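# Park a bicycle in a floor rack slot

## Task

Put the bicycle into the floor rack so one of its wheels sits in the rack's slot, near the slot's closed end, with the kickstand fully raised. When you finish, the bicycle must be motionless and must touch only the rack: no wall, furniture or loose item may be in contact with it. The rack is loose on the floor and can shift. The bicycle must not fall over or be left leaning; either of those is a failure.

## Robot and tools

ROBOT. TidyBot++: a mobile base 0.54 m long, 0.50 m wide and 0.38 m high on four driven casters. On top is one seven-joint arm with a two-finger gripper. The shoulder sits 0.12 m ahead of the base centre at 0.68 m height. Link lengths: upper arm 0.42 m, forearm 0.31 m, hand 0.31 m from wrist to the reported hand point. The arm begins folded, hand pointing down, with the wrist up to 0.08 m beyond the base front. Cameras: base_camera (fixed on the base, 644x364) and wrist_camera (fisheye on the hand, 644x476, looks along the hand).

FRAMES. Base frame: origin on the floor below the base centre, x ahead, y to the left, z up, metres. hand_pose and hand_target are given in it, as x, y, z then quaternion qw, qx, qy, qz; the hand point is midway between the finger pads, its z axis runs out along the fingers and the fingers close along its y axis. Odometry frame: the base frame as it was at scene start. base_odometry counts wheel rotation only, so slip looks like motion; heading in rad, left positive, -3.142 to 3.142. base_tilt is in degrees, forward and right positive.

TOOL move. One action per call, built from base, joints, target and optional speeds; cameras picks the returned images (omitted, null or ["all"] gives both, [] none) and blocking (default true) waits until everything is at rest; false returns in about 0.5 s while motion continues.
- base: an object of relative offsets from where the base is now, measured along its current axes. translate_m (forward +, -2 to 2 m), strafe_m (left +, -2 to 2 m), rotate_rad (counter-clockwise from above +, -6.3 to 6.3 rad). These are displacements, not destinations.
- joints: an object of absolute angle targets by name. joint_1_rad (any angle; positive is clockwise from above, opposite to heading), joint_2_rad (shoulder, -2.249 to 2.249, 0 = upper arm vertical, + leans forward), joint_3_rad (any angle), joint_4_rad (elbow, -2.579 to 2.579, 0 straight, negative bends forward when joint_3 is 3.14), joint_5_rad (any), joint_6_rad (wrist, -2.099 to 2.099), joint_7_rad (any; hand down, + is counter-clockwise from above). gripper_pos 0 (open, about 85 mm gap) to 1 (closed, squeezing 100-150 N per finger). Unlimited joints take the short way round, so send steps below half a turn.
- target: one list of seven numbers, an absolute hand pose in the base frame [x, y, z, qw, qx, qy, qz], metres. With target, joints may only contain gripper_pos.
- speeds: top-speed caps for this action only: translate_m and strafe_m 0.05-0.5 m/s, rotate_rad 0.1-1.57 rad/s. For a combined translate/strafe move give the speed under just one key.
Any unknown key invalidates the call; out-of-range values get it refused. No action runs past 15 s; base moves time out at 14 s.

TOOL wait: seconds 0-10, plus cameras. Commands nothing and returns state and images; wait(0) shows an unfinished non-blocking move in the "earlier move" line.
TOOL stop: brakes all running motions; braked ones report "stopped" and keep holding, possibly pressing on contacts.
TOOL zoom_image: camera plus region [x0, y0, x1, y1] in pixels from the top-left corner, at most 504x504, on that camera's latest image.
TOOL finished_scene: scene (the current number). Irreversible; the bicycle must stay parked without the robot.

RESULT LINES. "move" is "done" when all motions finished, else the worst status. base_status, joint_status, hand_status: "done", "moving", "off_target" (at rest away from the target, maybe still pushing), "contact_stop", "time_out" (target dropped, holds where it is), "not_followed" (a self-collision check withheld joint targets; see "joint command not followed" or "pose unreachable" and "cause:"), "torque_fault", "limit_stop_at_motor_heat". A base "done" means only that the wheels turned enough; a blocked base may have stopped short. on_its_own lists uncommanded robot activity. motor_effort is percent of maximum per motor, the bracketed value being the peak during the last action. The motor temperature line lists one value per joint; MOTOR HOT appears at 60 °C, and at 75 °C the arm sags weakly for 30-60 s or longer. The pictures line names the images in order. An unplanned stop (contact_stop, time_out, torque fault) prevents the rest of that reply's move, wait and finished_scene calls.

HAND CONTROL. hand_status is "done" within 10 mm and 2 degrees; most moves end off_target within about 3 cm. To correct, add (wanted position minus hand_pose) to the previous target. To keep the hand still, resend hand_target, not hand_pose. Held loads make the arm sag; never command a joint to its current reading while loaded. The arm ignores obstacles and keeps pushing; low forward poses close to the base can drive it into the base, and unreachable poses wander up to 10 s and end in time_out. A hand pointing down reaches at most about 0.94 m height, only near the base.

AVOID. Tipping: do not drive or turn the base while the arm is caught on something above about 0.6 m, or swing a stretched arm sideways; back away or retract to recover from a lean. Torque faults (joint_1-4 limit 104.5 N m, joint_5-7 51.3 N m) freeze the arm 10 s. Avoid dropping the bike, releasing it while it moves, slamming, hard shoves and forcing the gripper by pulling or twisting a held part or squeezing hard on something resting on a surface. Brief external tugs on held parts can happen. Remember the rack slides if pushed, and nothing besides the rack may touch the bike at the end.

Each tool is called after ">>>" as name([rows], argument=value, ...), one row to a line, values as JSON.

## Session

>>> move()

Scene clock: 0.00 s.
Motor temperatures (°C): [25 27 23 27 34 37 31]
base_odometry: x=+0.000 y=+0.000 heading=+0.000
base_tilt: forward=+0.3 right=+0.0
base_status: not commanded
joint_positions: joint_1_rad=+0.011 joint_2_rad=-0.348 joint_3_rad=+3.156 joint_4_rad=-2.505 joint_5_rad=-0.048 joint_6_rad=-0.845 joint_7_rad=+1.581 gripper_pos=+0.000
joint_status: not commanded
motor_effort: joint_1_rad=+1 joint_2_rad=-1 joint_3_rad=+0 joint_4_rad=+15 joint_5_rad=+1 joint_6_rad=+1 joint_7_rad=+1
hand_pose: x=+0.2817 y=+0.0089 z=+0.5957 quat_wxyz=(-0.020, +0.997, -0.022, +0.071) (m; base frame)
hand_target: x=+0.2814 y=+0.0089 z=+0.5956 quat_wxyz=(-0.020, +0.997, -0.022, +0.070) (m; base frame)
hand_status: not commanded
pictures: base_camera, wrist_camera
camera_calibration:
wrist_camera: T_world_to_cam=[[-0.0699425, -0.992681, -0.0984471, 0.0972121], [-0.989311, 0.0816843, -0.120792, 0.399576], [0.127949, 0.0889464, -0.987784, 0.686185], [0, 0, 0, 1]] pos_world=[0.314307, 0.00282787, 0.735638]

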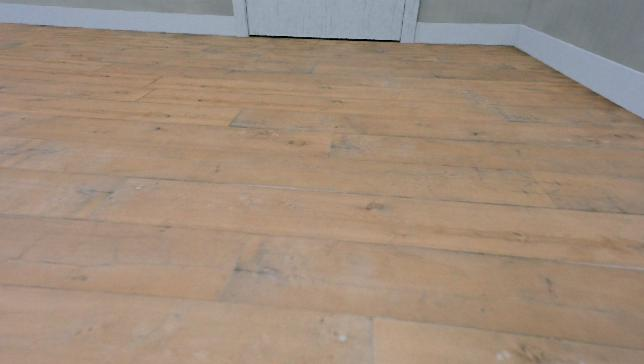

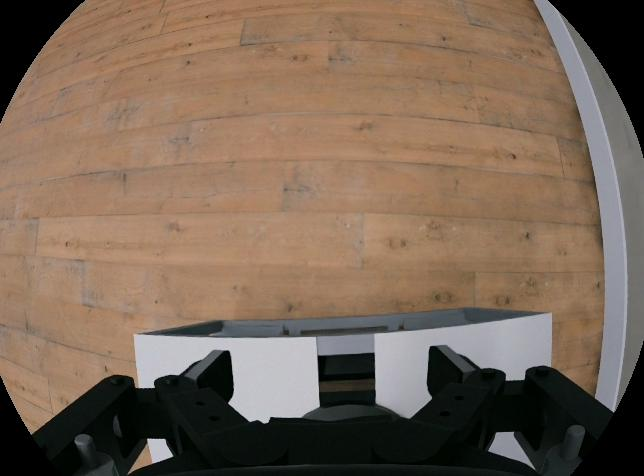

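>>> move(base={"rotate_rad": 1.3})

>>> move(base={"rotate_rad": 1.3})

Scene clock: 2.27 s.
Motor temperatures (°C): [25 27 23 27 34 37 31]
move: done
base_odometry: x=+0.000 y=+0.000 heading=+1.299
base_tilt: forward=+0.2 right=-0.1
base_status: done
joint_positions: joint_1_rad=+0.011 joint_2_rad=-0.348 joint_3_rad=+3.156 joint_4_rad=-2.505 joint_5_rad=-0.048 joint_6_rad=-0.845 joint_7_rad=+1.581 gripper_pos=+0.000
joint_status: not commanded
motor_effort: joint_1_rad=+1(1) joint_2_rad=-1(2) joint_3_rad=+0(1) joint_4_rad=+16(16) joint_5_rad=+1(2) joint_6_rad=+1(2) joint_7_rad=+1(1)
hand_pose: x=+0.2817 y=+0.0089 z=+0.5957 quat_wxyz=(-0.020, +0.997, -0.022, +0.071) (m; base frame)
hand_target: x=+0.2814 y=+0.0089 z=+0.5956 quat_wxyz=(-0.020, +0.997, -0.022, +0.070) (m; base frame)
hand_status: not commanded
pictures: base_camera, wrist_camera
camera_calibration:
wrist_camera: T_world_to_cam=[[-0.0699425, -0.992681, -0.0984471, 0.0972121], [-0.989311, 0.0816843, -0.120792, 0.399576], [0.127949, 0.0889464, -0.987784, 0.686185], [0, 0, 0, 1]] pos_world=[0.314307, 0.00282787, 0.735638]

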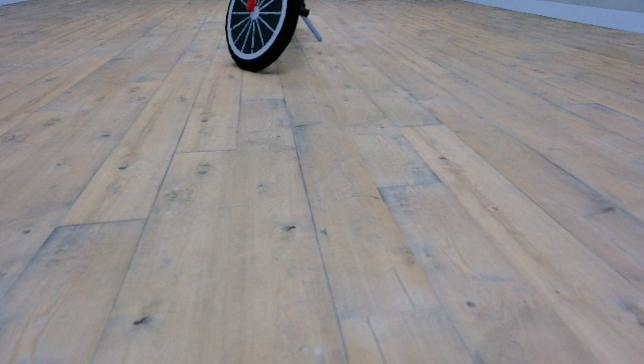

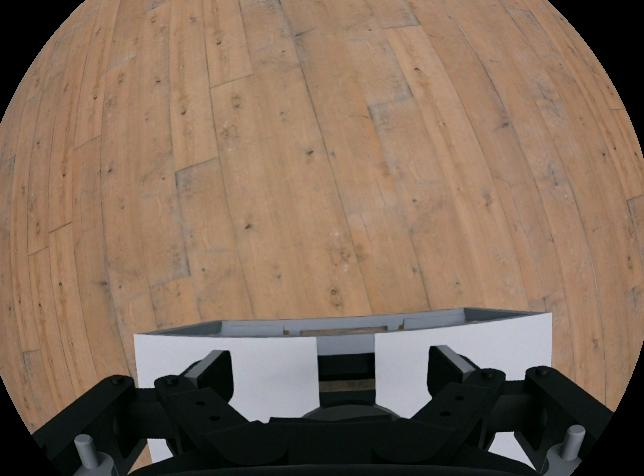

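Scene clock: 4.37 s.
Motor temperatures (°C): [25 27 23 27 34 37 31]
move: done
base_odometry: x=+0.000 y=+0.000 heading=+2.598
base_tilt: forward=+0.2 right=+0.0
base_status: done
joint_positions: joint_1_rad=+0.011 joint_2_rad=-0.348 joint_3_rad=+3.156 joint_4_rad=-2.505 joint_5_rad=-0.048 joint_6_rad=-0.845 joint_7_rad=+1.581 gripper_pos=+0.000
joint_status: not commanded
motor_effort: joint_1_rad=+1(1) joint_2_rad=-1(2) joint_3_rad=+1(1) joint_4_rad=+15(16) joint_5_rad=+0(2) joint_6_rad=+1(2) joint_7_rad=+1(1)
hand_pose: x=+0.2817 y=+0.0089 z=+0.5957 quat_wxyz=(-0.020, +0.997, -0.022, +0.071) (m; base frame)
hand_target: x=+0.2814 y=+0.0089 z=+0.5956 quat_wxyz=(-0.020, +0.997, -0.022, +0.070) (m; base frame)
hand_status: not commanded
pictures: base_camera, wrist_camera
camera_calibration:
wrist_camera: T_world_to_cam=[[-0.0699425, -0.992681, -0.0984471, 0.0972121], [-0.989311, 0.0816843, -0.120792, 0.399576], [0.127949, 0.0889464, -0.987784, 0.686185], [0, 0, 0, 1]] pos_world=[0.314307, 0.00282787, 0.735638]

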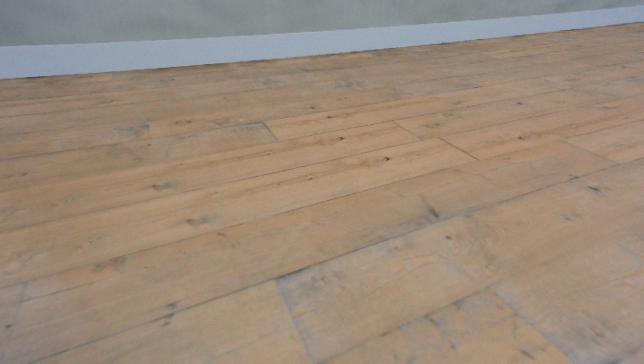

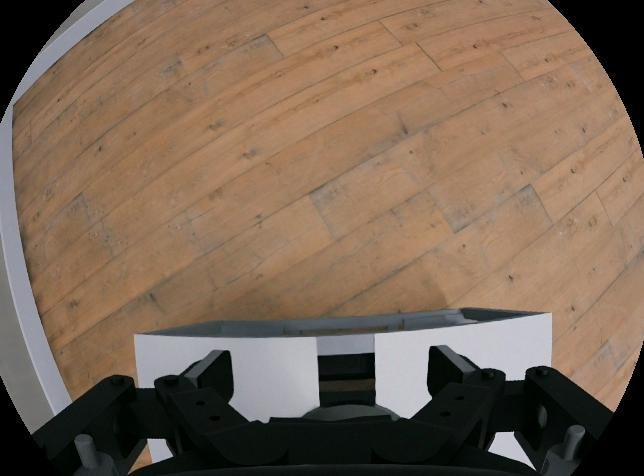

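>>> move(base={"rotate_rad": -1.3}, target=[0.45, 0.0, 0.85, 0, 0.87, 0, 0.50])

Scene clock: 6.70 s.
Motor temperatures (°C): [25 27 23 27 34 37 31]
move: off_target
base_odometry: x=+0.000 y=+0.000 heading=+1.299
base_tilt: forward=+0.2 right=+0.0
base_status: done
joint_positions: joint_1_rad=+0.008 joint_2_rad=-0.628 joint_3_rad=+3.156 joint_4_rad=-2.259 joint_5_rad=-0.041 joint_6_rad=-0.560 joint_7_rad=+1.581 gripper_pos=+0.000
joint_status: not commanded
motor_effort: joint_1_rad=+1(2) joint_2_rad=+2(3) joint_3_rad=+1(2) joint_4_rad=+21(22) joint_5_rad=+1(2) joint_6_rad=+7(7) joint_7_rad=+1(1)
hand_pose: x=+0.4390 y=+0.0008 z=+0.8227 quat_wxyz=(-0.015, +0.889, -0.016, +0.458) (m; base frame)
hand_target: x=+0.4500 y=+0.0000 z=+0.8500 quat_wxyz=(+0.000, +0.867, +0.000, +0.498) (m; base frame)
hand_status: off_target (0.029 m and 5.9 deg from the pose sent, 0.305 m and 51.8 deg at the start)
pictures: base_camera, wrist_camera
camera_calibration:
wrist_camera: T_world_to_cam=[[0.00413848, -0.994909, -0.100694, 0.0919005], [-0.594237, 0.0785404, -0.800446, 0.969007], [0.804279, 0.0631485, -0.590887, 0.267483], [0, 0, 0, 1]] pos_world=[0.360308, -0.00156476, 0.942944]

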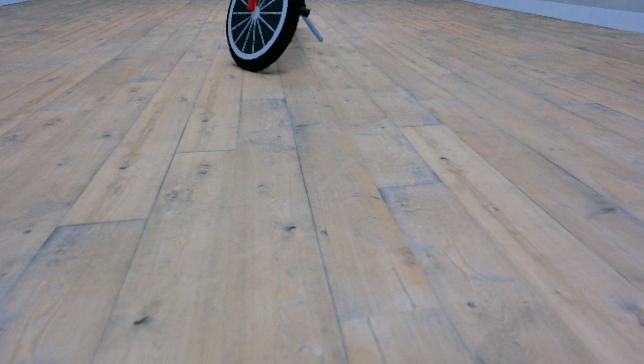

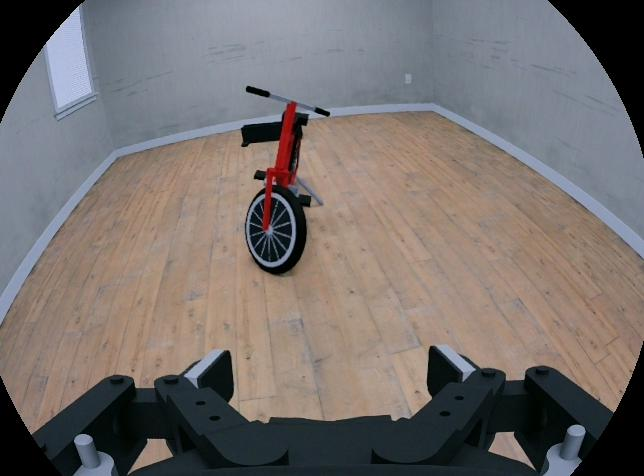

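>>> move(base={"rotate_rad": 2.3})

Scene clock: 9.60 s.
Motor temperatures (°C): [25 27 23 27 34 37 31]
move: done
base_odometry: x=+0.000 y=+0.000 heading=-2.685
base_tilt: forward=+0.2 right=+0.0
base_status: done
joint_positions: joint_1_rad=+0.007 joint_2_rad=-0.628 joint_3_rad=+3.156 joint_4_rad=-2.259 joint_5_rad=-0.041 joint_6_rad=-0.557 joint_7_rad=+1.581 gripper_pos=+0.000
joint_status: not commanded
motor_effort: joint_1_rad=+1(2) joint_2_rad=+2(2) joint_3_rad=+1(2) joint_4_rad=+22(22) joint_5_rad=+1(2) joint_6_rad=+7(7) joint_7_rad=+1(1)
hand_pose: x=+0.4397 y=+0.0008 z=+0.8236 quat_wxyz=(-0.015, +0.888, -0.016, +0.459) (m; base frame)
hand_target: x=+0.4500 y=+0.0000 z=+0.8500 quat_wxyz=(+0.000, +0.867, +0.000, +0.498) (m; base frame)
hand_status: not commanded
pictures: base_camera, wrist_camera
camera_calibration:
wrist_camera: T_world_to_cam=[[0.00460587, -0.994941, -0.100356, 0.0914926], [-0.591276, 0.078225, -0.802667, 0.970684], [0.806456, 0.0630352, -0.587924, 0.264104], [0, 0, 0, 1]] pos_world=[0.360532, -0.00154987, 0.943591]

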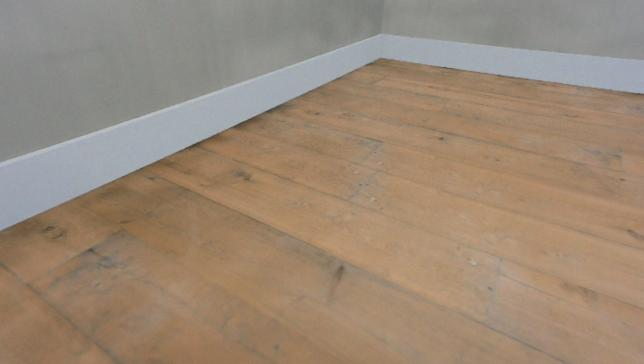

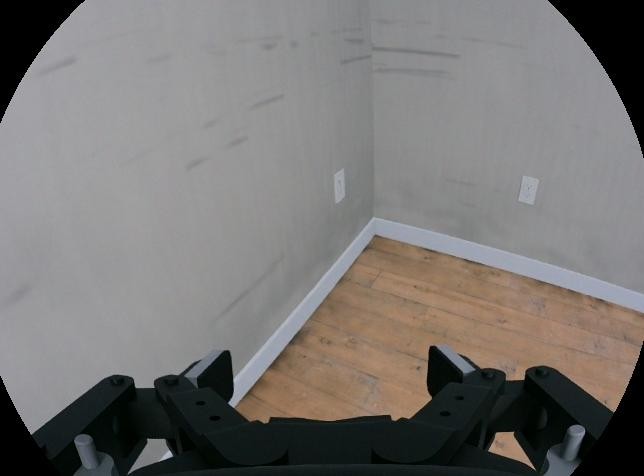

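>>> move(base={"rotate_rad": 1.4})

Scene clock: 11.93 s.
Motor temperatures (°C): [25 27 23 27 34 37 31]
move: done
base_odometry: x=+0.000 y=+0.000 heading=-1.286
base_tilt: forward=+0.2 right=+0.0
base_status: done
joint_positions: joint_1_rad=+0.006 joint_2_rad=-0.628 joint_3_rad=+3.156 joint_4_rad=-2.259 joint_5_rad=-0.041 joint_6_rad=-0.557 joint_7_rad=+1.581 gripper_pos=+0.000
joint_status: not commanded
motor_effort: joint_1_rad=+1(2) joint_2_rad=+2(2) joint_3_rad=+1(2) joint_4_rad=+22(22) joint_5_rad=+1(2) joint_6_rad=+7(7) joint_7_rad=+1(1)
hand_pose: x=+0.4397 y=+0.0011 z=+0.8237 quat_wxyz=(-0.015, +0.888, -0.016, +0.459) (m; base frame)
hand_target: x=+0.4500 y=+0.0000 z=+0.8500 quat_wxyz=(+0.000, +0.867, +0.000, +0.498) (m; base frame)
hand_status: not commanded
pictures: base_camera, wrist_camera
camera_calibration:
wrist_camera: T_world_to_cam=[[0.00541174, -0.99495, -0.100231, 0.0912695], [-0.591193, 0.0776563, -0.802783, 0.970781], [0.806512, 0.0636, -0.587787, 0.263952], [0, 0, 0, 1]] pos_world=[0.360544, -0.00136601, 0.943622]

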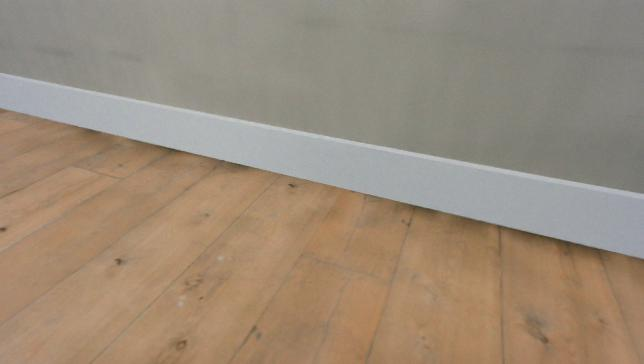

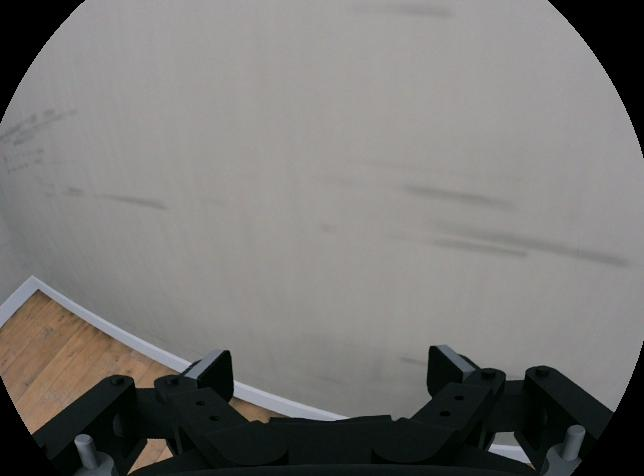

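>>> move(base={"rotate_rad": 2.2})

>>> zoom_image(camera="wrist_camera", region=[200, 60, 560, 300])

Scene clock: 14.73 s.
Motor temperatures (°C): [25 27 23 27 34 37 31]
move: done
base_odometry: x=+0.000 y=+0.000 heading=+0.914
base_tilt: forward=+0.2 right=-0.1
base_status: done
joint_positions: joint_1_rad=+0.006 joint_2_rad=-0.628 joint_3_rad=+3.156 joint_4_rad=-2.259 joint_5_rad=-0.041 joint_6_rad=-0.556 joint_7_rad=+1.581 gripper_pos=+0.000
joint_status: not commanded
motor_effort: joint_1_rad=+1(2) joint_2_rad=+2(2) joint_3_rad=+1(1) joint_4_rad=+21(22) joint_5_rad=+1(2) joint_6_rad=+7(7) joint_7_rad=+1(1)
hand_pose: x=+0.4398 y=+0.0011 z=+0.8237 quat_wxyz=(-0.015, +0.888, -0.016, +0.459) (m; base frame)
hand_target: x=+0.4500 y=+0.0000 z=+0.8500 quat_wxyz=(+0.000, +0.867, +0.000, +0.498) (m; base frame)
hand_status: not commanded
pictures: base_camera, wrist_camera
camera_calibration:
wrist_camera: T_world_to_cam=[[0.00552875, -0.994968, -0.10004, 0.0910621], [-0.590909, 0.0774559, -0.803012, 0.970956], [0.80672, 0.063554, -0.587507, 0.263632], [0, 0, 0, 1]] pos_world=[0.360566, -0.00135729, 0.943685]

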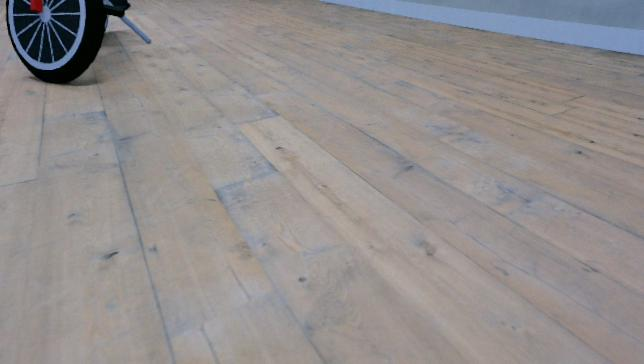

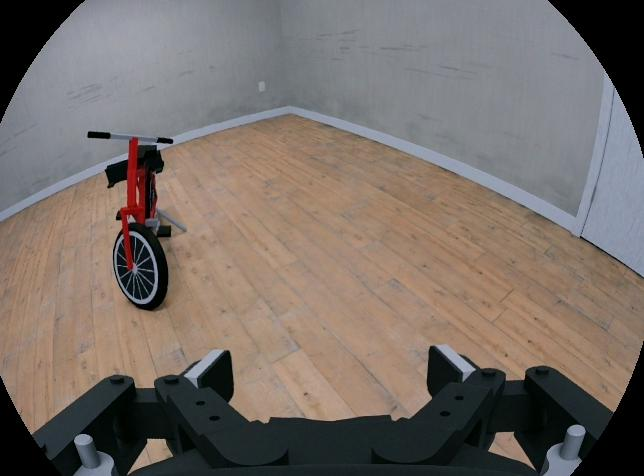

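Scaled by 1.400.

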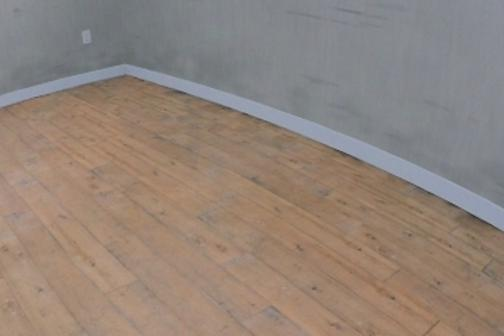

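>>> move(base={"rotate_rad": 1.1})

>>> zoom_image(camera="wrist_camera", region=[300, 60, 640, 300])

Scene clock: 16.80 s.
Motor temperatures (°C): [25 27 23 27 34 37 31]
move: done
base_odometry: x=+0.000 y=+0.000 heading=+2.013
base_tilt: forward=+0.2 right=+0.0
base_status: done
joint_positions: joint_1_rad=+0.006 joint_2_rad=-0.628 joint_3_rad=+3.156 joint_4_rad=-2.259 joint_5_rad=-0.040 joint_6_rad=-0.556 joint_7_rad=+1.581 gripper_pos=+0.000
joint_status: not commanded
motor_effort: joint_1_rad=+1(1) joint_2_rad=+2(2) joint_3_rad=+0(1) joint_4_rad=+21(22) joint_5_rad=+0(2) joint_6_rad=+7(8) joint_7_rad=+1(1)
hand_pose: x=+0.4398 y=+0.0012 z=+0.8238 quat_wxyz=(-0.015, +0.888, -0.016, +0.459) (m; base frame)
hand_target: x=+0.4500 y=+0.0000 z=+0.8500 quat_wxyz=(+0.000, +0.867, +0.000, +0.498) (m; base frame)
hand_status: not commanded
pictures: base_camera, wrist_camera
camera_calibration:
wrist_camera: T_world_to_cam=[[0.00603956, -0.994983, -0.0998569, 0.0908168], [-0.590901, 0.0770086, -0.80306, 0.971], [0.806721, 0.0638557, -0.587472, 0.263595], [0, 0, 0, 1]] pos_world=[0.36057, -0.00124617, 0.943695]

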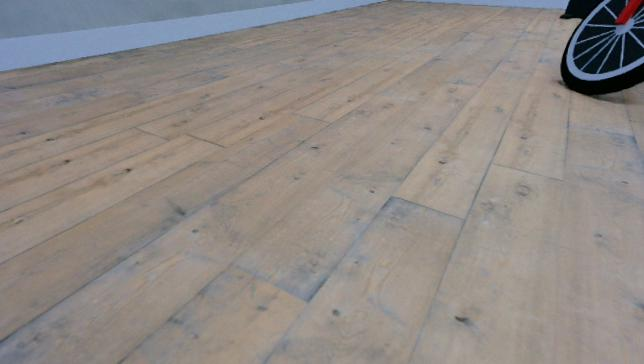

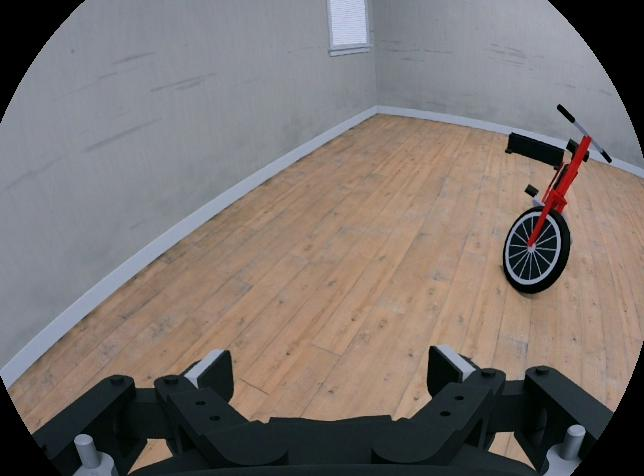

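Scaled by 1.482.

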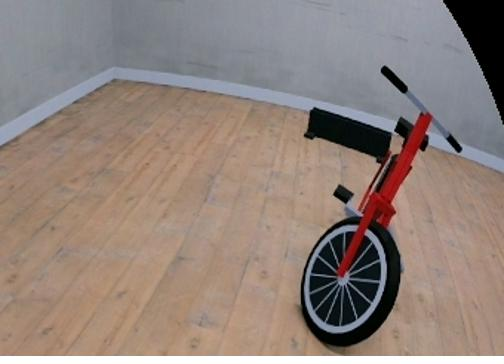

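>>> move(base={"translate_m": -0.47, "strafe_m": -0.994, "rotate_rad": 1.128}, cameras=[])

>>> move(base={"strafe_m": -1.5})

Scene clock: 21.33 s.
Motor temperatures (°C): [25 27 23 27 34 38 31]
move: done
base_odometry: x=+1.100 y=+0.001 heading=-3.141
base_tilt: forward=+0.2 right=+0.0
base_status: done
joint_positions: joint_1_rad=+0.006 joint_2_rad=-0.634 joint_3_rad=+3.156 joint_4_rad=-2.259 joint_5_rad=-0.040 joint_6_rad=-0.555 joint_7_rad=+1.581 gripper_pos=+0.000
joint_status: not commanded
motor_effort: joint_1_rad=+1(2) joint_2_rad=+2(4) joint_3_rad=+1(2) joint_4_rad=+21(22) joint_5_rad=+0(2) joint_6_rad=+7(8) joint_7_rad=+1(1)
hand_pose: x=+0.4391 y=+0.0012 z=+0.8258 quat_wxyz=(-0.015, +0.886, -0.016, +0.462) (m; base frame)
hand_target: x=+0.4500 y=+0.0000 z=+0.8500 quat_wxyz=(+0.000, +0.867, +0.000, +0.498) (m; base frame)
hand_status: not commanded
pictures: none
No camera images: "cameras" was empty.

Scene clock: 25.70 s.
Motor temperatures (°C): [25 27 23 27 34 38 31]
move: done
base_odometry: x=+1.100 y=+1.501 heading=+3.141
base_tilt: forward=+0.2 right=+0.0
base_status: done
joint_positions: joint_1_rad=+0.006 joint_2_rad=-0.634 joint_3_rad=+3.156 joint_4_rad=-2.259 joint_5_rad=-0.040 joint_6_rad=-0.555 joint_7_rad=+1.581 gripper_pos=+0.000
joint_status: not commanded
motor_effort: joint_1_rad=+1(1) joint_2_rad=+2(3) joint_3_rad=+1(3) joint_4_rad=+21(22) joint_5_rad=+1(2) joint_6_rad=+7(7) joint_7_rad=+1(1)
hand_pose: x=+0.4391 y=+0.0012 z=+0.8258 quat_wxyz=(-0.015, +0.886, -0.016, +0.462) (m; base frame)
hand_target: x=+0.4500 y=+0.0000 z=+0.8500 quat_wxyz=(+0.000, +0.867, +0.000, +0.498) (m; base frame)
hand_status: not commanded
pictures: base_camera, wrist_camera
camera_calibration:
wrist_camera: T_world_to_cam=[[0.00671948, -0.994994, -0.099705, 0.0906033], [-0.585607, 0.0769058, -0.806938, 0.973124], [0.810567, 0.0638102, -0.582159, 0.25928], [0, 0, 0, 1]] pos_world=[0.359096, -0.00123376, 0.945227]

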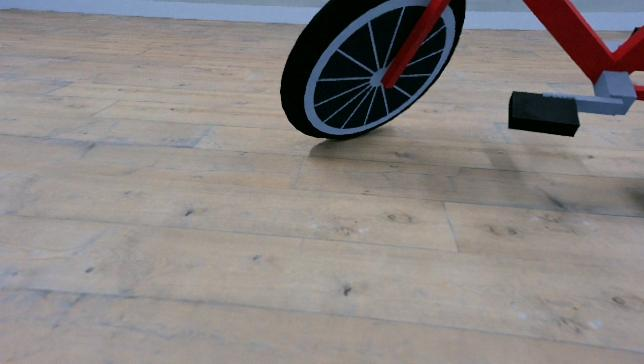

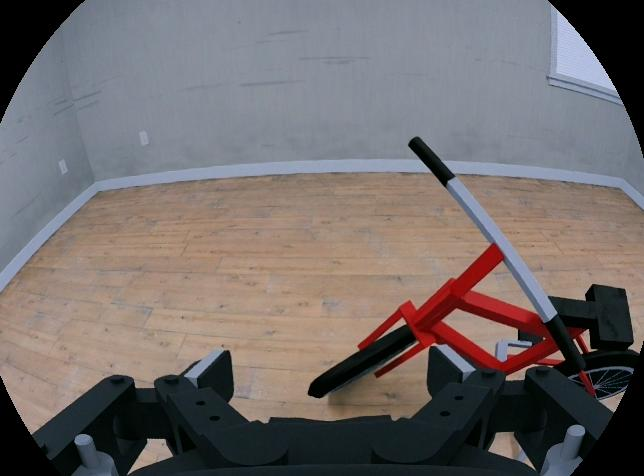

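>>> move(base={"strafe_m": -1.3, "rotate_rad": -0.3})

Scene clock: 29.80 s.
Motor temperatures (°C): [25 27 23 27 34 38 31]
move: done
base_odometry: x=+1.100 y=+2.801 heading=+2.841
base_tilt: forward=+0.2 right=+0.0
base_status: done
joint_positions: joint_1_rad=+0.006 joint_2_rad=-0.634 joint_3_rad=+3.156 joint_4_rad=-2.259 joint_5_rad=-0.040 joint_6_rad=-0.555 joint_7_rad=+1.581 gripper_pos=+0.000
joint_status: not commanded
motor_effort: joint_1_rad=+1(2) joint_2_rad=+2(4) joint_3_rad=+1(3) joint_4_rad=+21(22) joint_5_rad=+0(2) joint_6_rad=+7(8) joint_7_rad=+1(1)
hand_pose: x=+0.4391 y=+0.0011 z=+0.8258 quat_wxyz=(-0.015, +0.886, -0.015, +0.462) (m; base frame)
hand_target: x=+0.4500 y=+0.0000 z=+0.8500 quat_wxyz=(+0.000, +0.867, +0.000, +0.498) (m; base frame)
hand_status: not commanded
pictures: base_camera, wrist_camera
camera_calibration:
wrist_camera: T_world_to_cam=[[0.00676536, -0.995038, -0.0992643, 0.0901595], [-0.585617, 0.0765209, -0.806968, 0.973154], [0.81056, 0.0635903, -0.582193, 0.259315], [0, 0, 0, 1]] pos_world=[0.359095, -0.00124437, 0.945225]

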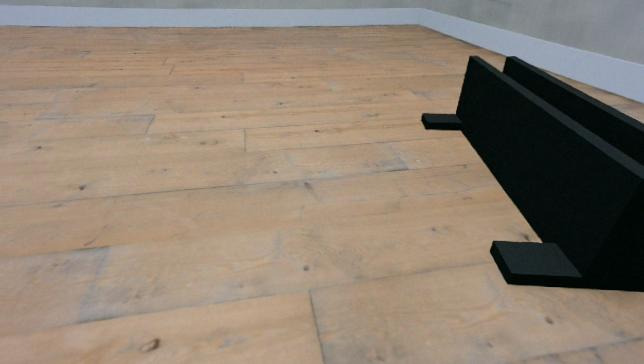

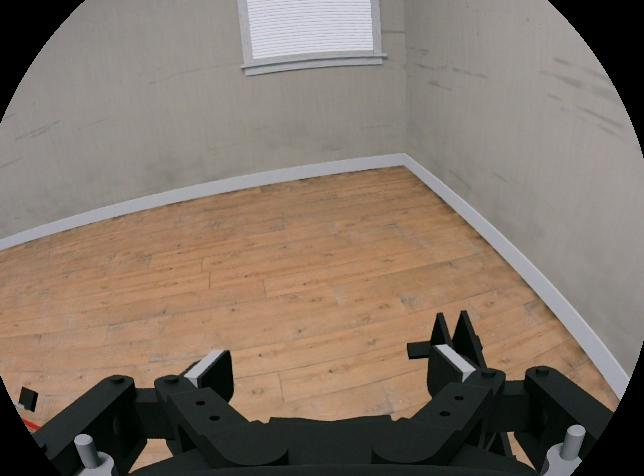

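>>> move(base={"rotate_rad": -0.45})

Scene clock: 31.33 s.
Motor temperatures (°C): [25 27 23 27 34 38 31]
move: done
base_odometry: x=+1.100 y=+2.801 heading=+2.391
base_tilt: forward=+0.2 right=+0.0
base_status: done
joint_positions: joint_1_rad=+0.006 joint_2_rad=-0.634 joint_3_rad=+3.156 joint_4_rad=-2.259 joint_5_rad=-0.040 joint_6_rad=-0.555 joint_7_rad=+1.581 gripper_pos=+0.000
joint_status: not commanded
motor_effort: joint_1_rad=+1(2) joint_2_rad=+2(2) joint_3_rad=+1(2) joint_4_rad=+21(22) joint_5_rad=+1(2) joint_6_rad=+7(8) joint_7_rad=+1(1)
hand_pose: x=+0.4391 y=+0.0011 z=+0.8258 quat_wxyz=(-0.015, +0.886, -0.015, +0.462) (m; base frame)
hand_target: x=+0.4500 y=+0.0000 z=+0.8500 quat_wxyz=(+0.000, +0.867, +0.000, +0.498) (m; base frame)
hand_status: not commanded
pictures: base_camera, wrist_camera
camera_calibration:
wrist_camera: T_world_to_cam=[[0.00680736, -0.995062, -0.0990224, 0.0899108], [-0.585623, 0.0762998, -0.806984, 0.97317], [0.810555, 0.0634833, -0.582212, 0.259334], [0, 0, 0, 1]] pos_world=[0.359095, -0.00124925, 0.945224]

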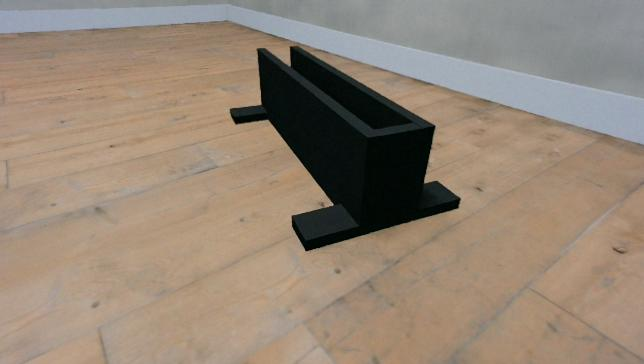

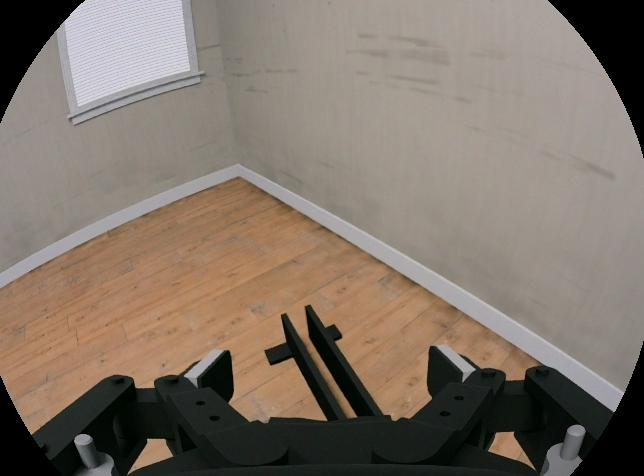

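>>> move(joints={"joint_1_rad": 0.19, "joint_2_rad": 1.05, "joint_3_rad": 3.15, "joint_4_rad": -1.55, "joint_5_rad": -0.03, "joint_6_rad": -0.54, "joint_7_rad": 0.68, "gripper_pos": 0})

Scene clock: 35.73 s.
Motor temperatures (°C): [25 27 23 27 34 38 31]
move: done
base_odometry: x=+1.100 y=+2.801 heading=+2.391
base_tilt: forward=+0.2 right=+0.0
base_status: not commanded
joint_positions: joint_1_rad=+0.173 joint_2_rad=+1.032 joint_3_rad=+3.156 joint_4_rad=-1.564 joint_5_rad=-0.040 joint_6_rad=-0.555 joint_7_rad=+0.722 gripper_pos=+0.000
joint_status: all done
motor_effort: joint_1_rad=+1(2) joint_2_rad=-40(43) joint_3_rad=-1(2) joint_4_rad=+9(22) joint_5_rad=+2(2) joint_6_rad=+0(8) joint_7_rad=+1(2)
hand_pose: x=+0.6325 y=-0.0900 z=+0.3176 quat_wxyz=(-0.002, +0.862, -0.507, -0.006) (m; base frame)
hand_target: x=+0.6374 y=-0.0984 z=+0.3104 quat_wxyz=(-0.004, +0.850, -0.527, -0.001) (m; base frame)
hand_status: not commanded
pictures: base_camera, wrist_camera
camera_calibration:
wrist_camera: T_world_to_cam=[[-0.890391, -0.45262, -0.0483681, 0.547814], [-0.454255, 0.89035, 0.0304806, 0.407477], [0.0292684, 0.0491111, -0.998364, 0.437549], [0, 0, 0, 1]] pos_world=[0.660061, -0.136334, 0.45091]

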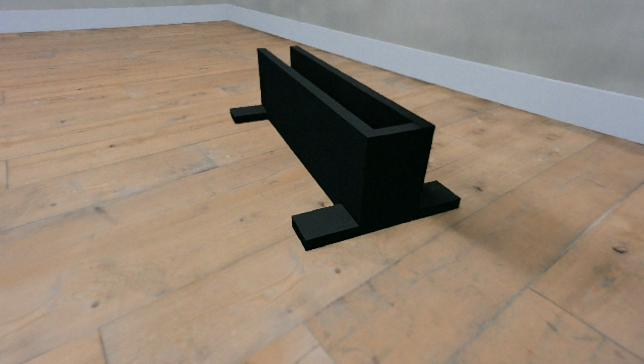

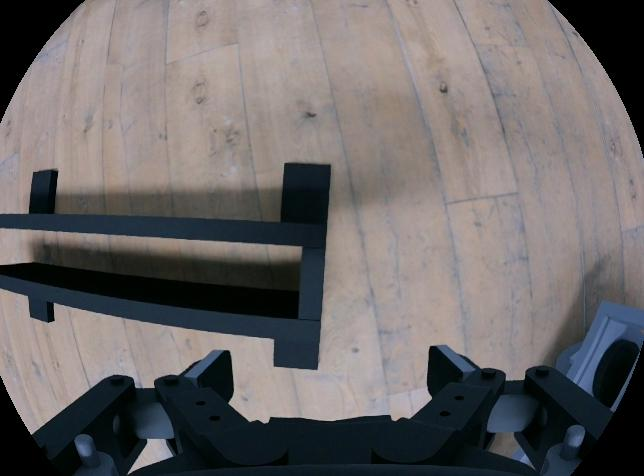

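>>> move(base={"translate_m": 0.038}, joints={"joint_1_rad": 0.205, "joint_7_rad": 0.66}, cameras=[])

>>> move(joints={"joint_2_rad": 1.30, "joint_4_rad": -1.42, "joint_6_rad": -0.45})

Scene clock: 36.90 s.
Motor temperatures (°C): [25 27 23 27 34 38 31]
move: done
base_odometry: x=+1.072 y=+2.827 heading=+2.390
base_tilt: forward=+0.3 right=+0.0
base_status: done
joint_positions: joint_1_rad=+0.190 joint_2_rad=+1.032 joint_3_rad=+3.156 joint_4_rad=-1.551 joint_5_rad=-0.040 joint_6_rad=-0.555 joint_7_rad=+0.697 gripper_pos=+0.000
joint_status: all done
motor_effort: joint_1_rad=+1(2) joint_2_rad=-41(43) joint_3_rad=+0(2) joint_4_rad=+10(11) joint_5_rad=+1(2) joint_6_rad=+0(1) joint_7_rad=+0(1)
hand_pose: x=+0.6380 y=-0.1004 z=+0.3194 quat_wxyz=(-0.005, +0.851, -0.525, +0.000) (m; base frame)
hand_target: x=+0.6359 y=-0.1062 z=+0.3104 quat_wxyz=(-0.004, +0.840, -0.542, -0.001) (m; base frame)
hand_status: not commanded
pictures: none
No camera images: "cameras" was empty.

Scene clock: 38.43 s.
Motor temperatures (°C): [25 27 23 27 34 38 31]
move: done
base_odometry: x=+1.073 y=+2.827 heading=+2.390
base_tilt: forward=+0.3 right=+0.0
base_status: not commanded
joint_positions: joint_1_rad=+0.190 joint_2_rad=+1.291 joint_3_rad=+3.156 joint_4_rad=-1.433 joint_5_rad=-0.040 joint_6_rad=-0.515 joint_7_rad=+0.697 gripper_pos=+0.000
joint_status: all done
motor_effort: joint_1_rad=+1(1) joint_2_rad=-42(46) joint_3_rad=-1(1) joint_4_rad=+7(10) joint_5_rad=+1(2) joint_6_rad=-1(1) joint_7_rad=+1(1)
hand_pose: x=+0.6114 y=-0.0960 z=+0.2007 quat_wxyz=(+0.014, +0.850, -0.524, -0.047) (m; base frame)
hand_target: x=+0.6334 y=-0.1066 z=+0.1963 quat_wxyz=(+0.003, +0.840, -0.542, -0.014) (m; base frame)
hand_status: not commanded
pictures: base_camera, wrist_camera
camera_calibration:
wrist_camera: T_world_to_cam=[[-0.909354, -0.415283, 0.0248289, 0.521131], [-0.412315, 0.907591, 0.0792194, 0.372958], [-0.0554329, 0.0618011, -0.996548, 0.374356], [0, 0, 0, 1]] pos_world=[0.64842, -0.145212, 0.330579]

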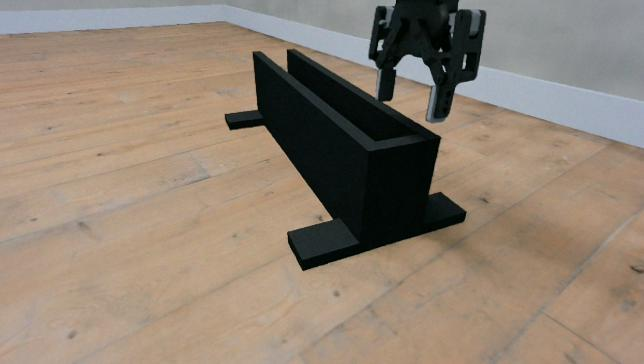

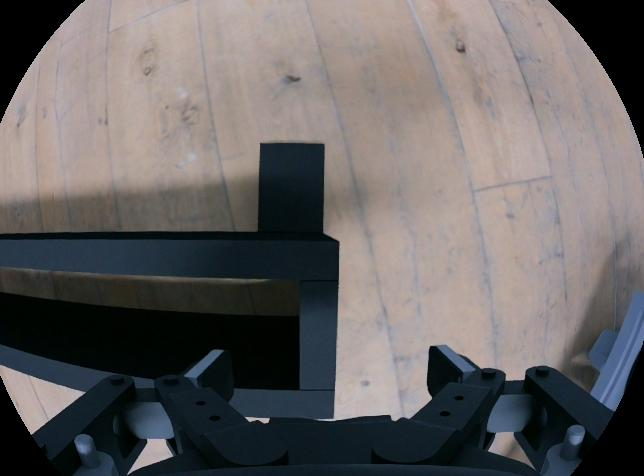

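>>> move(joints={"joint_2_rad": 1.50, "joint_4_rad": -1.30, "joint_6_rad": -0.37})

Scene clock: 40.10 s.
Motor temperatures (°C): [25 27 23 27 34 38 31]
move: done
base_odometry: x=+1.073 y=+2.827 heading=+2.390
base_tilt: forward=+0.2 right=+0.0
base_status: not commanded
joint_positions: joint_1_rad=+0.190 joint_2_rad=+1.492 joint_3_rad=+3.156 joint_4_rad=-1.313 joint_5_rad=-0.040 joint_6_rad=-0.435 joint_7_rad=+0.697 gripper_pos=+0.000
joint_status: all done
motor_effort: joint_1_rad=+1(1) joint_2_rad=-42(46) joint_3_rad=-1(1) joint_4_rad=+6(8) joint_5_rad=+0(2) joint_6_rad=-1(2) joint_7_rad=+1(1)
hand_pose: x=+0.6027 y=-0.0953 z=+0.1082 quat_wxyz=(+0.016, +0.851, -0.523, -0.046) (m; base frame)
hand_target: x=+0.6244 y=-0.1055 z=+0.1041 quat_wxyz=(+0.004, +0.841, -0.542, -0.014) (m; base frame)
hand_status: not commanded
pictures: base_camera, wrist_camera
camera_calibration:
wrist_camera: T_world_to_cam=[[-0.908633, -0.416702, 0.0273042, 0.514979], [-0.413723, 0.907163, 0.0767342, 0.377219], [-0.0567447, 0.0584268, -0.996678, 0.282139], [0, 0, 0, 1]] pos_world=[0.640001, -0.144091, 0.238195]

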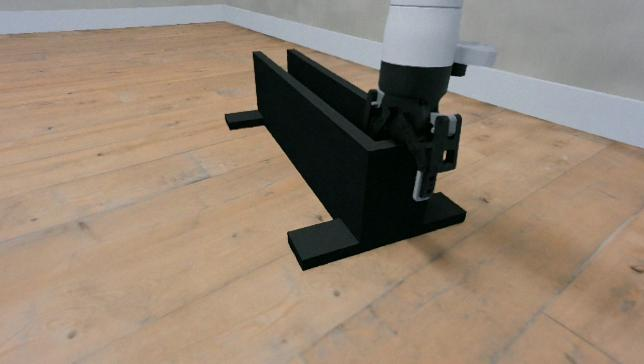

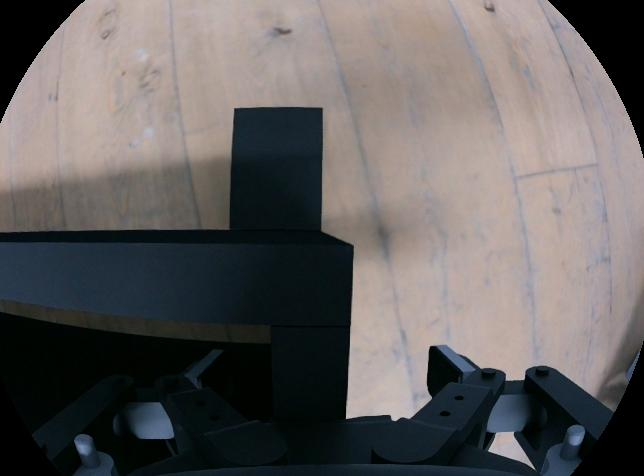

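>>> move(joints={"gripper_pos": 1.0})

Scene clock: 41.43 s.
Motor temperatures (°C): [25 27 23 27 34 38 31]
move: off_target
base_odometry: x=+1.073 y=+2.827 heading=+2.390
base_tilt: forward=+0.3 right=+0.0
base_status: not commanded
joint_positions: joint_1_rad=+0.197 joint_2_rad=+1.490 joint_3_rad=+3.148 joint_4_rad=-1.300 joint_5_rad=-0.040 joint_6_rad=-0.400 joint_7_rad=+0.695 gripper_pos=+0.805
joint_status: gripper_pos off_target (ended at +0.805, target +1.000)
motor_effort: joint_1_rad=+1(4) joint_2_rad=-42(45) joint_3_rad=+4(4) joint_4_rad=+5(6) joint_5_rad=+3(6) joint_6_rad=-3(8) joint_7_rad=-1(2)
hand_pose: x=+0.6220 y=-0.0983 z=+0.1094 quat_wxyz=(+0.004, +0.849, -0.527, -0.024) (m; base frame)
hand_target: x=+0.6244 y=-0.1055 z=+0.1041 quat_wxyz=(+0.004, +0.841, -0.542, -0.014) (m; base frame)
hand_status: not commanded
pictures: base_camera, wrist_camera
camera_calibration:
wrist_camera: T_world_to_cam=[[-0.912206, -0.409399, -0.0165266, 0.53897], [-0.409678, 0.910682, 0.0531161, 0.388167], [-0.0066952, 0.0552234, -0.998452, 0.253403], [0, 0, 0, 1]] pos_world=[0.652372, -0.146837, 0.2413]

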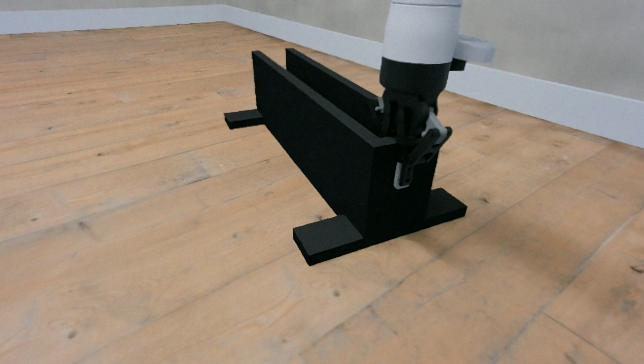

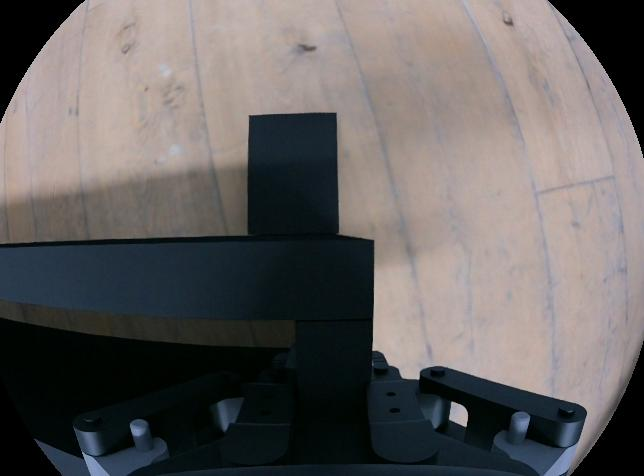

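>>> move(base={"translate_m": -0.402, "strafe_m": -0.376, "rotate_rad": 0.495}, speeds={"translate_m": 0.2, "rotate_rad": 0.25}, cameras=["base_camera"])

>>> move(joints={"joint_1_rad": 0.0, "joint_7_rad": -0.4})

Scene clock: 45.40 s.
Motor temperatures (°C): [25 27 23 27 34 38 31]
move: done
base_odometry: x=+1.623 y=+2.828 heading=+2.886
base_tilt: forward=+0.3 right=+0.0
base_status: done
joint_positions: joint_1_rad=+0.200 joint_2_rad=+1.491 joint_3_rad=+3.145 joint_4_rad=-1.292 joint_5_rad=-0.040 joint_6_rad=-0.393 joint_7_rad=+0.669 gripper_pos=+0.806
joint_status: not commanded
motor_effort: joint_1_rad=+0(4) joint_2_rad=-44(46) joint_3_rad=+1(4) joint_4_rad=+6(8) joint_5_rad=+3(6) joint_6_rad=-1(6) joint_7_rad=+1(4)
hand_pose: x=+0.6285 y=-0.0990 z=+0.1098 quat_wxyz=(+0.001, +0.842, -0.539, -0.018) (m; base frame)
hand_target: x=+0.6244 y=-0.1055 z=+0.1041 quat_wxyz=(+0.004, +0.841, -0.542, -0.014) (m; base frame)
hand_status: not commanded
pictures: base_camera

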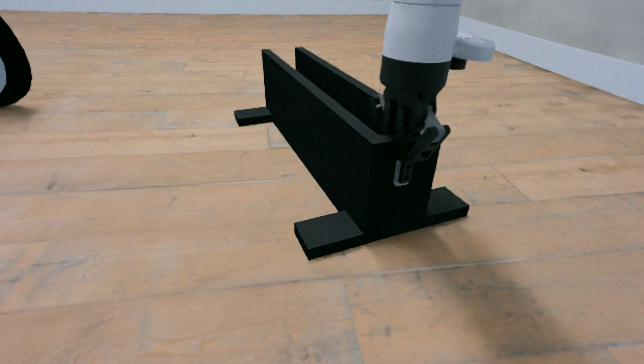

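Scene clock: 47.10 s.
Motor temperatures (°C): [25 28 23 27 34 38 31]
move: done
base_odometry: x=+1.623 y=+2.828 heading=+2.886
base_tilt: forward=+0.3 right=+0.0
base_status: not commanded
joint_positions: joint_1_rad=-0.011 joint_2_rad=+1.489 joint_3_rad=+3.140 joint_4_rad=-1.291 joint_5_rad=-0.038 joint_6_rad=-0.381 joint_7_rad=-0.338 gripper_pos=+0.806
joint_status: all done
motor_effort: joint_1_rad=+5(6) joint_2_rad=-39(46) joint_3_rad=+3(5) joint_4_rad=+3(8) joint_5_rad=-1(4) joint_6_rad=-7(7) joint_7_rad=-2(4)
hand_pose: x=+0.6437 y=+0.0123 z=+0.1112 quat_wxyz=(+0.003, +0.568, -0.823, -0.012) (m; base frame)
hand_target: x=+0.6353 y=-0.0004 z=+0.1041 quat_wxyz=(+0.011, +0.540, -0.841, -0.009) (m; base frame)
hand_status: not commanded
pictures: base_camera, wrist_camera
camera_calibration:
wrist_camera: T_world_to_cam=[[-0.921079, 0.388404, -0.0274822, 0.6012], [0.387812, 0.921411, 0.0245554, -0.213988], [0.0348598, 0.0119595, -0.999321, 0.223054], [0, 0, 0, 1]] pos_world=[0.628964, -0.0390056, 0.244679]

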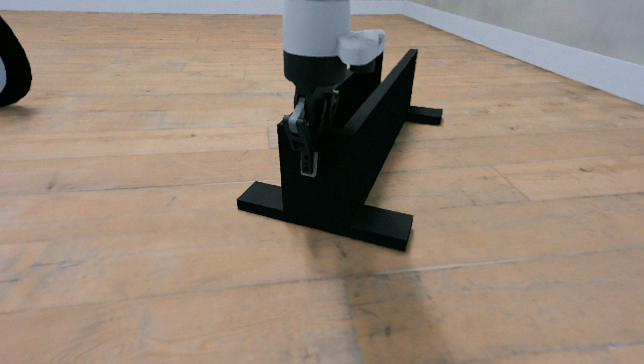

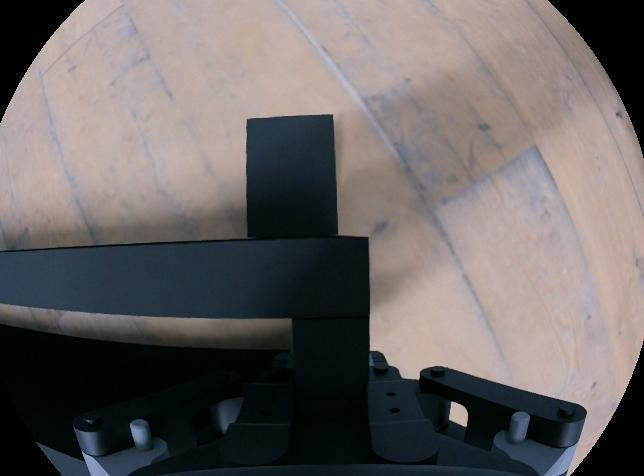

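>>> move(base={"translate_m": -0.2, "strafe_m": 0.35}, speeds={"translate_m": 0.25}, joints={"joint_7_rad": -1.52})

Scene clock: 49.83 s.
Motor temperatures (°C): [25 28 23 27 34 38 31]
move: done
base_odometry: x=+1.729 y=+2.438 heading=+2.887
base_tilt: forward=+0.2 right=+0.0
base_status: done
joint_positions: joint_1_rad=-0.001 joint_2_rad=+1.487 joint_3_rad=+3.146 joint_4_rad=-1.283 joint_5_rad=-0.038 joint_6_rad=-0.375 joint_7_rad=-1.480 gripper_pos=+0.806
joint_status: all done
motor_effort: joint_1_rad=+2(6) joint_2_rad=-41(46) joint_3_rad=-1(5) joint_4_rad=+5(6) joint_5_rad=+0(4) joint_6_rad=-4(9) joint_7_rad=+1(5)
hand_pose: x=+0.6511 y=+0.0034 z=+0.1127 quat_wxyz=(+0.002, +0.028, -1.000, -0.005) (m; base frame)
hand_target: x=+0.6353 y=-0.0004 z=+0.1041 quat_wxyz=(+0.014, +0.011, -1.000, -0.001) (m; base frame)
hand_status: not commanded
pictures: base_camera, wrist_camera
camera_calibration:
wrist_camera: T_world_to_cam=[[-0.0192353, 0.998969, -0.0411325, 0.0238011], [0.999702, 0.0198366, 0.0142606, -0.602947], [0.0150619, -0.0408459, -0.999052, 0.237421], [0, 0, 0, 1]] pos_world=[0.599648, -0.0021184, 0.246774]

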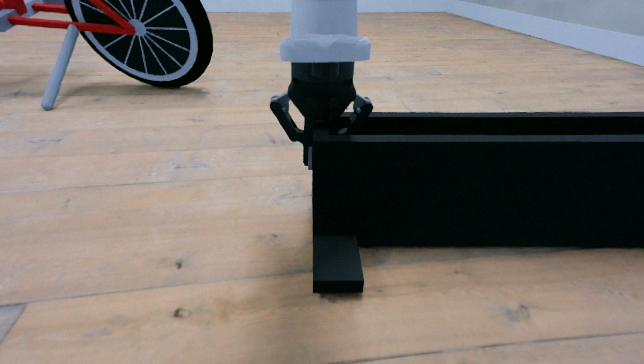

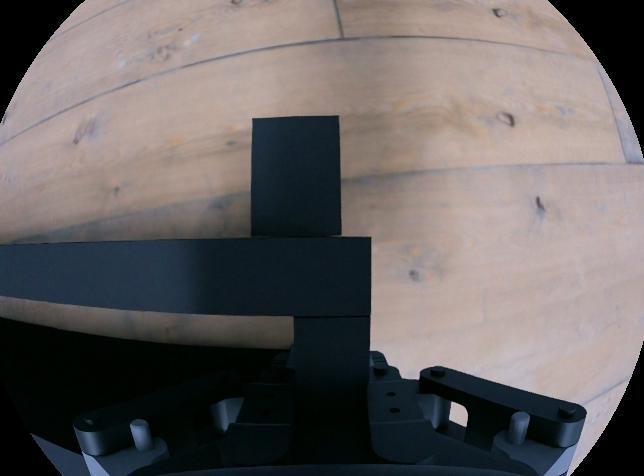

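>>> move(base={"strafe_m": 1.0}, speeds={"strafe_m": 0.3})

Scene clock: 54.33 s.
Motor temperatures (°C): [25 28 23 27 34 38 31]
move: done
base_odometry: x=+1.476 y=+1.470 heading=+2.887
base_tilt: forward=+0.3 right=-0.1
base_status: done
joint_positions: joint_1_rad=+0.010 joint_2_rad=+1.487 joint_3_rad=+3.152 joint_4_rad=-1.283 joint_5_rad=-0.038 joint_6_rad=-0.375 joint_7_rad=-1.489 gripper_pos=+0.807
joint_status: not commanded
motor_effort: joint_1_rad=+1(5) joint_2_rad=-41(42) joint_3_rad=+0(5) joint_4_rad=+5(5) joint_5_rad=+2(3) joint_6_rad=-4(6) joint_7_rad=+1(2)
hand_pose: x=+0.6512 y=-0.0060 z=+0.1126 quat_wxyz=(+0.002, +0.018, -1.000, -0.002) (m; base frame)
hand_target: x=+0.6353 y=-0.0004 z=+0.1041 quat_wxyz=(+0.014, +0.011, -1.000, -0.001) (m; base frame)
hand_status: not commanded
pictures: base_camera, wrist_camera
camera_calibration:
wrist_camera: T_world_to_cam=[[0.0010335, 0.998892, -0.0470483, 0.02061], [0.999899, -0.000365429, 0.0142061, -0.603014], [0.0141732, -0.0470582, -0.998792, 0.237491], [0, 0, 0, 1]] pos_world=[0.599566, -0.00963164, 0.24674]

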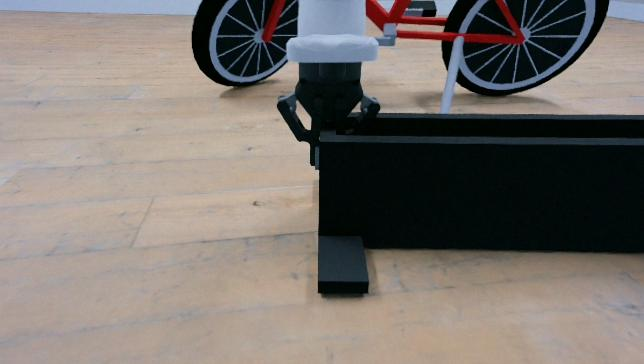

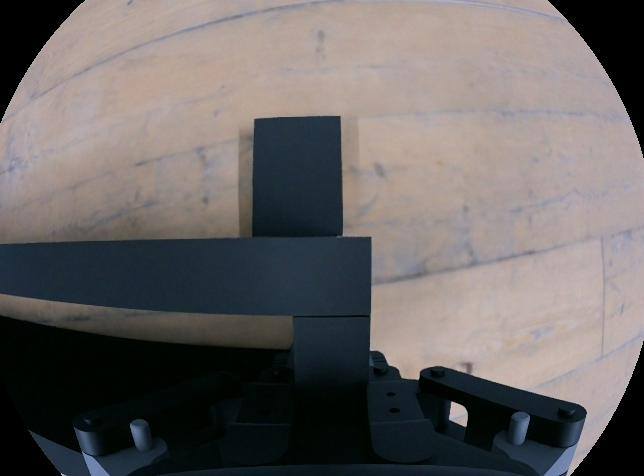

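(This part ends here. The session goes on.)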